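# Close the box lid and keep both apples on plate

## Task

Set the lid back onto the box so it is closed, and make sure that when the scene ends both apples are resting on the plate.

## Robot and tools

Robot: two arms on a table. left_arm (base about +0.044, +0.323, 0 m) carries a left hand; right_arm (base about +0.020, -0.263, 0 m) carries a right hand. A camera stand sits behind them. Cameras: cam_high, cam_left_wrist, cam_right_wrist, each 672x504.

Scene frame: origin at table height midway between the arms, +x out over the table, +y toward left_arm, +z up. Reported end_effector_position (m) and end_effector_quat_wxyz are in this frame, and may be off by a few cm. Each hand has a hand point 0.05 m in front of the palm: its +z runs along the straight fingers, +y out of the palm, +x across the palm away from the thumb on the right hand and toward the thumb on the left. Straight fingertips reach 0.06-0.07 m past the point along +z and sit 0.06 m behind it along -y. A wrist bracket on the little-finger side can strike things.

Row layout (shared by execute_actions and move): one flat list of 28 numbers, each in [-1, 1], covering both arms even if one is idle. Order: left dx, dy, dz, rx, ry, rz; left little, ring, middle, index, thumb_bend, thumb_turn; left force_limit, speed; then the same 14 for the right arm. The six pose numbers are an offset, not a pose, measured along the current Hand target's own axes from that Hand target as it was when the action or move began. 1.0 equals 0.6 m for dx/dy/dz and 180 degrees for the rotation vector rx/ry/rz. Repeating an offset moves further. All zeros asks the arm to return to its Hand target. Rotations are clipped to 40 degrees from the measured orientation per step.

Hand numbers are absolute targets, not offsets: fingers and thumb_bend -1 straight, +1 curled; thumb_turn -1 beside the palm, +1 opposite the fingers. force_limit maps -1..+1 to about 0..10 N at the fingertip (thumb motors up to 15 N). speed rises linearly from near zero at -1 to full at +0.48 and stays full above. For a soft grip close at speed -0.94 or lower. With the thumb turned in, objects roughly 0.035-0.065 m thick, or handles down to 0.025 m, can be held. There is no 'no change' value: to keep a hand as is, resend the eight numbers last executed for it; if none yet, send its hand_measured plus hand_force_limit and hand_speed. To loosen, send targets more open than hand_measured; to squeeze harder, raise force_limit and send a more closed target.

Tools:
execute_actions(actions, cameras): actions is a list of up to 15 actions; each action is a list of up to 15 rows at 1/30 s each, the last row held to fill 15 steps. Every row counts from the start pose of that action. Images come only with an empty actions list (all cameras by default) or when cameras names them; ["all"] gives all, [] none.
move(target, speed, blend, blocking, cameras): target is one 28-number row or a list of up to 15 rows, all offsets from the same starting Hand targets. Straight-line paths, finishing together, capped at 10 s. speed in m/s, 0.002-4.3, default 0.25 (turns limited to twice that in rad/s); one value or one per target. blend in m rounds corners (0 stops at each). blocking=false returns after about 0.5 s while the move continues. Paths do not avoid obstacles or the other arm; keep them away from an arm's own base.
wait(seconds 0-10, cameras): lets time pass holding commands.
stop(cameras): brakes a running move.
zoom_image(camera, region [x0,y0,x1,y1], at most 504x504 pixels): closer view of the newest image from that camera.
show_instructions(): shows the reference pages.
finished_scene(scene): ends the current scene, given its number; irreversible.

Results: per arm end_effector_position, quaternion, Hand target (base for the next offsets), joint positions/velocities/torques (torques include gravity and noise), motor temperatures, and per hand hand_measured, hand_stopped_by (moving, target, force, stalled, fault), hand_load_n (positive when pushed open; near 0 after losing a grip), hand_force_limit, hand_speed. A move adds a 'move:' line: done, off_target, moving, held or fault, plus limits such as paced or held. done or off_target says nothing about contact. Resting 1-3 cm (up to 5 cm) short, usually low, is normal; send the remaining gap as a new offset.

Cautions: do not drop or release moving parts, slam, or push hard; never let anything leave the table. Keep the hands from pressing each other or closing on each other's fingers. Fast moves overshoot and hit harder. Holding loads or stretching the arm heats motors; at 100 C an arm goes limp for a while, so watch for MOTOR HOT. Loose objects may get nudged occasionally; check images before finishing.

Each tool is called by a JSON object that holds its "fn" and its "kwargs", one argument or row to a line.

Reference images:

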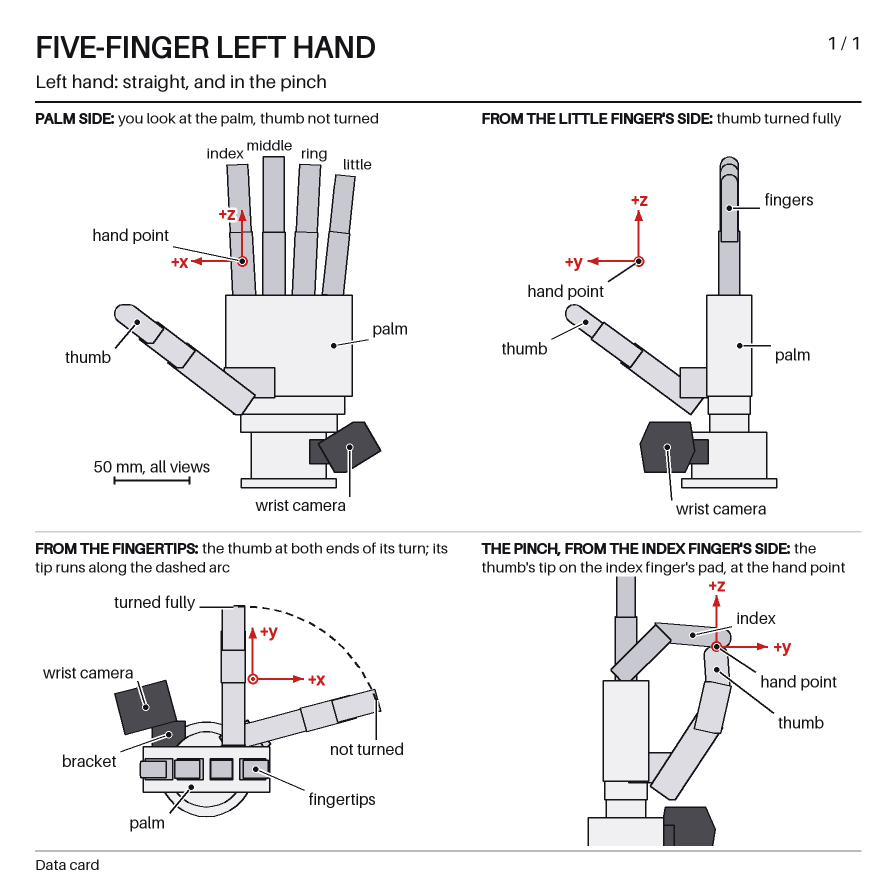

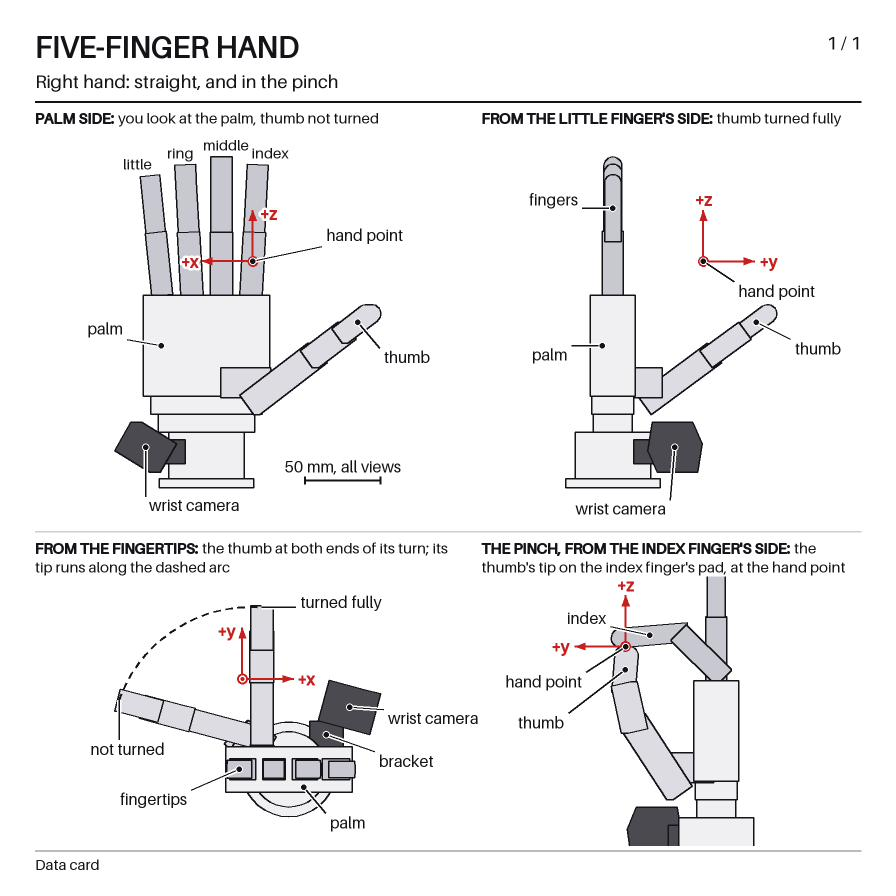

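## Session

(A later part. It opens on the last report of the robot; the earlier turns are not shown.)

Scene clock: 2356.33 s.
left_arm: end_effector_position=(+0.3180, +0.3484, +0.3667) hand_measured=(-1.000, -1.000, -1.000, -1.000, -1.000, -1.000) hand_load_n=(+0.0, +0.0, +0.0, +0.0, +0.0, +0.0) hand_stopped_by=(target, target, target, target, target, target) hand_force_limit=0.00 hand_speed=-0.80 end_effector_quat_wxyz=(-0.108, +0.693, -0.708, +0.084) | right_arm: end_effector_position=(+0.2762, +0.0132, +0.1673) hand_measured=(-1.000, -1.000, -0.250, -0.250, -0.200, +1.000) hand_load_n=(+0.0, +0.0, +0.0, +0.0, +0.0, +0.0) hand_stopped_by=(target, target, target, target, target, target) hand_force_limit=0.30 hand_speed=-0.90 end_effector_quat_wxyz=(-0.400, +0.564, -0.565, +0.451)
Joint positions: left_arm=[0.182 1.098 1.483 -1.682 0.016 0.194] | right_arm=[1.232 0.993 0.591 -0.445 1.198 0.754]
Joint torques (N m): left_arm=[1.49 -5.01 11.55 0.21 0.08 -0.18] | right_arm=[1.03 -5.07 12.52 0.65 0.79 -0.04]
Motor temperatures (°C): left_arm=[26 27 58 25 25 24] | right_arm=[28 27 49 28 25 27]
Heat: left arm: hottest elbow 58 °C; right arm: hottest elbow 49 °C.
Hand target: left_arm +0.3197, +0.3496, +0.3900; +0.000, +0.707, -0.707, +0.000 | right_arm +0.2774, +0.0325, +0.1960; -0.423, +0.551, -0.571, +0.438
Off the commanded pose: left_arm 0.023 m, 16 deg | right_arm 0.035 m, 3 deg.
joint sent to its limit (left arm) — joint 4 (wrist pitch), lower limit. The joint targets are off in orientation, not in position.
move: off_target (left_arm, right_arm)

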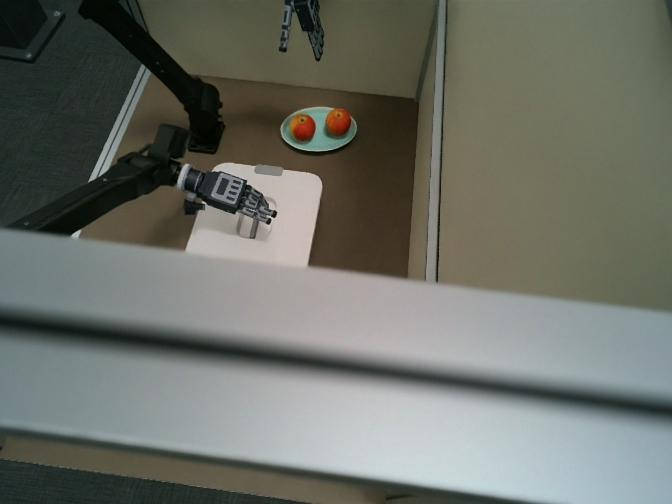

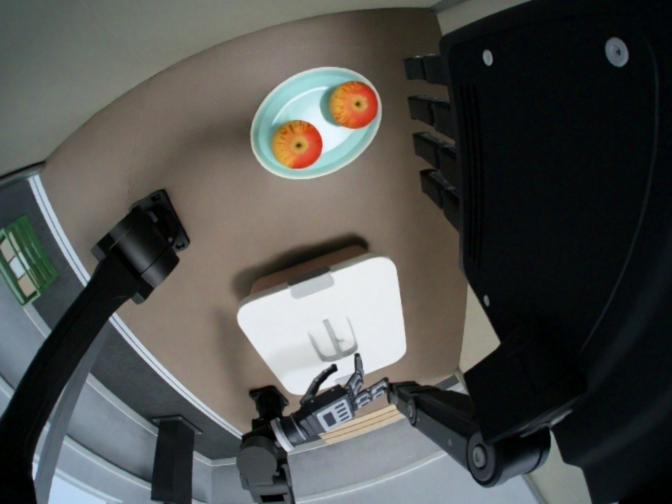

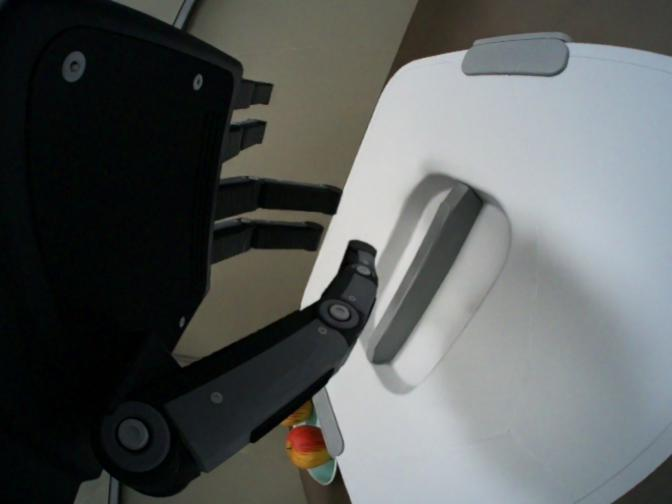

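{"fn": "move", "kwargs": {
  "target": [0,0,0,0,0,0,-1,-1,-1,-1,-1,-1,0,-0.8,0.2,-0.1208,-0.0431,0,0,0,-1,-1,-0.25,-0.25,-0.2,1,0.3,-0.9],
  "speed": 0.2,
  "cameras": ["all"]
}}

{"fn": "zoom_image", "kwargs": {
  "camera": "cam_left_wrist",
  "region": [230, 240, 420, 400]
}}

Scene clock: 2362.30 s.
left_arm: end_effector_position=(+0.3180, +0.3484, +0.3667) hand_measured=(-1.000, -1.000, -1.000, -1.000, -1.000, -1.000) hand_load_n=(+0.0, +0.0, +0.0, +0.0, +0.0, +0.0) hand_stopped_by=(target, target, target, target, target, target) hand_force_limit=0.00 hand_speed=-0.80 end_effector_quat_wxyz=(-0.108, +0.693, -0.708, +0.084) | right_arm: end_effector_position=(+0.2636, -0.0885, +0.2529) hand_measured=(-1.000, -1.000, -0.250, -0.250, -0.200, +1.000) hand_load_n=(+0.0, +0.0, +0.0, +0.0, +0.0, +0.0) hand_stopped_by=(target, target, target, target, target, target) hand_force_limit=0.30 hand_speed=-0.90 end_effector_quat_wxyz=(-0.418, +0.557, -0.568, +0.438)
Joint positions: left_arm=[0.182 1.098 1.483 -1.682 0.016 0.194] | right_arm=[1.105 0.511 0.591 -0.69 1.087 0.54]
Joint torques (N m): left_arm=[1.67 -4.6 11.55 0.23 0.11 -0.18] | right_arm=[-1.08 1.49 12.38 0.91 0.42 -0.19]
Motor temperatures (°C): left_arm=[26 27 58 25 25 24] | right_arm=[28 27 49 28 25 27]
Heat: left arm: hottest elbow 58 °C; right arm: hottest elbow 49 °C.
Hand target: left_arm +0.3197, +0.3496, +0.3900; +0.000, +0.707, -0.707, +0.000 | right_arm +0.2669, -0.0872, +0.2726; -0.423, +0.551, -0.571, +0.438
Off the commanded pose: left_arm 0.023 m, 16 deg | right_arm 0.020 m, 1 deg.
joint sent to its limit (left arm) — joint 4 (wrist pitch), lower limit. The joint targets are off in orientation, not in position.
move: off_target (left_arm, right_arm)

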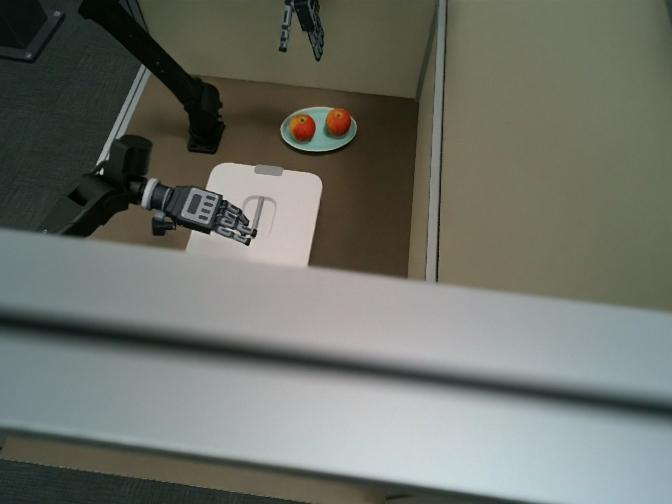

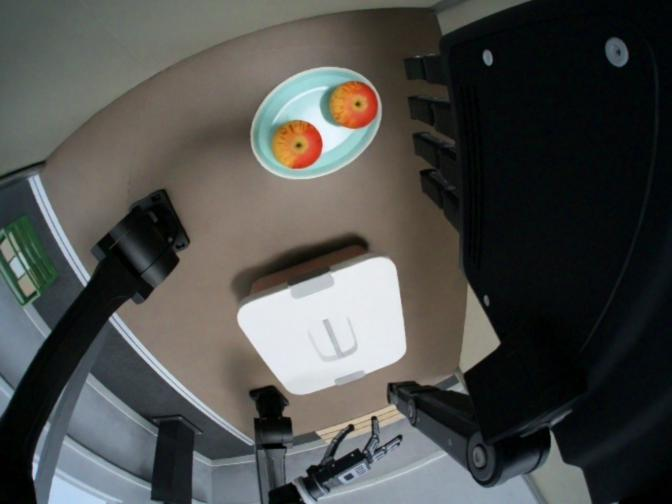

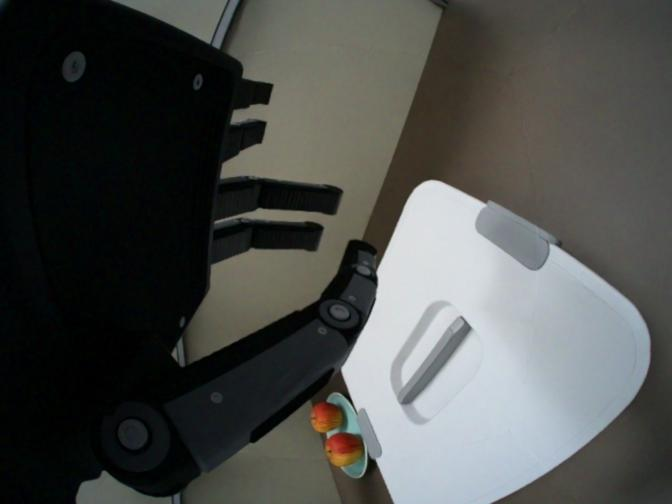

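Scaled by 2.653 from the camera's 672x504 image, which has a finer 960x720 frame.

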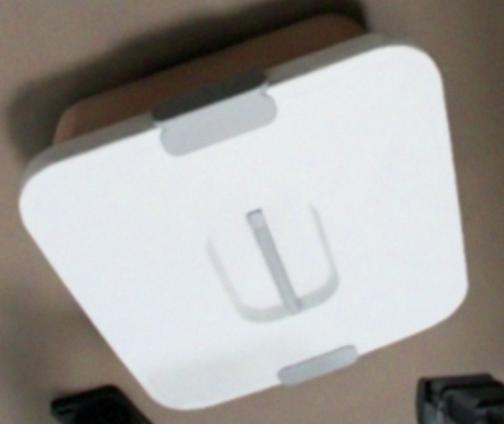

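{"fn": "zoom_image", "kwargs": {
  "camera": "cam_right_wrist",
  "region": [400, 170, 672, 380]
}}

{"fn": "zoom_image", "kwargs": {
  "camera": "cam_high",
  "region": [180, 150, 340, 275]
}}

Scaled by 1.853 from the camera's 672x504 image, which has a finer 960x720 frame.

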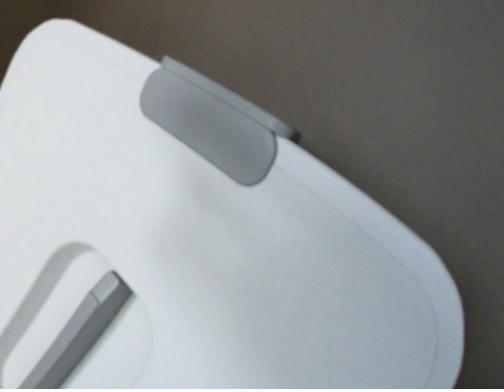

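Scaled by 3.150 from the camera's 672x504 image, which has a finer 960x720 frame.

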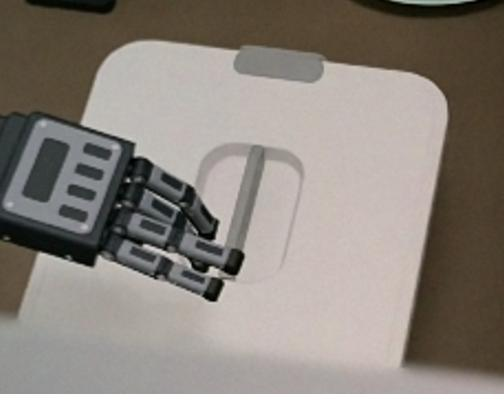

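{"fn": "finished_scene", "kwargs": {
  "scene": 2
}}

The scene is finished: the task was done.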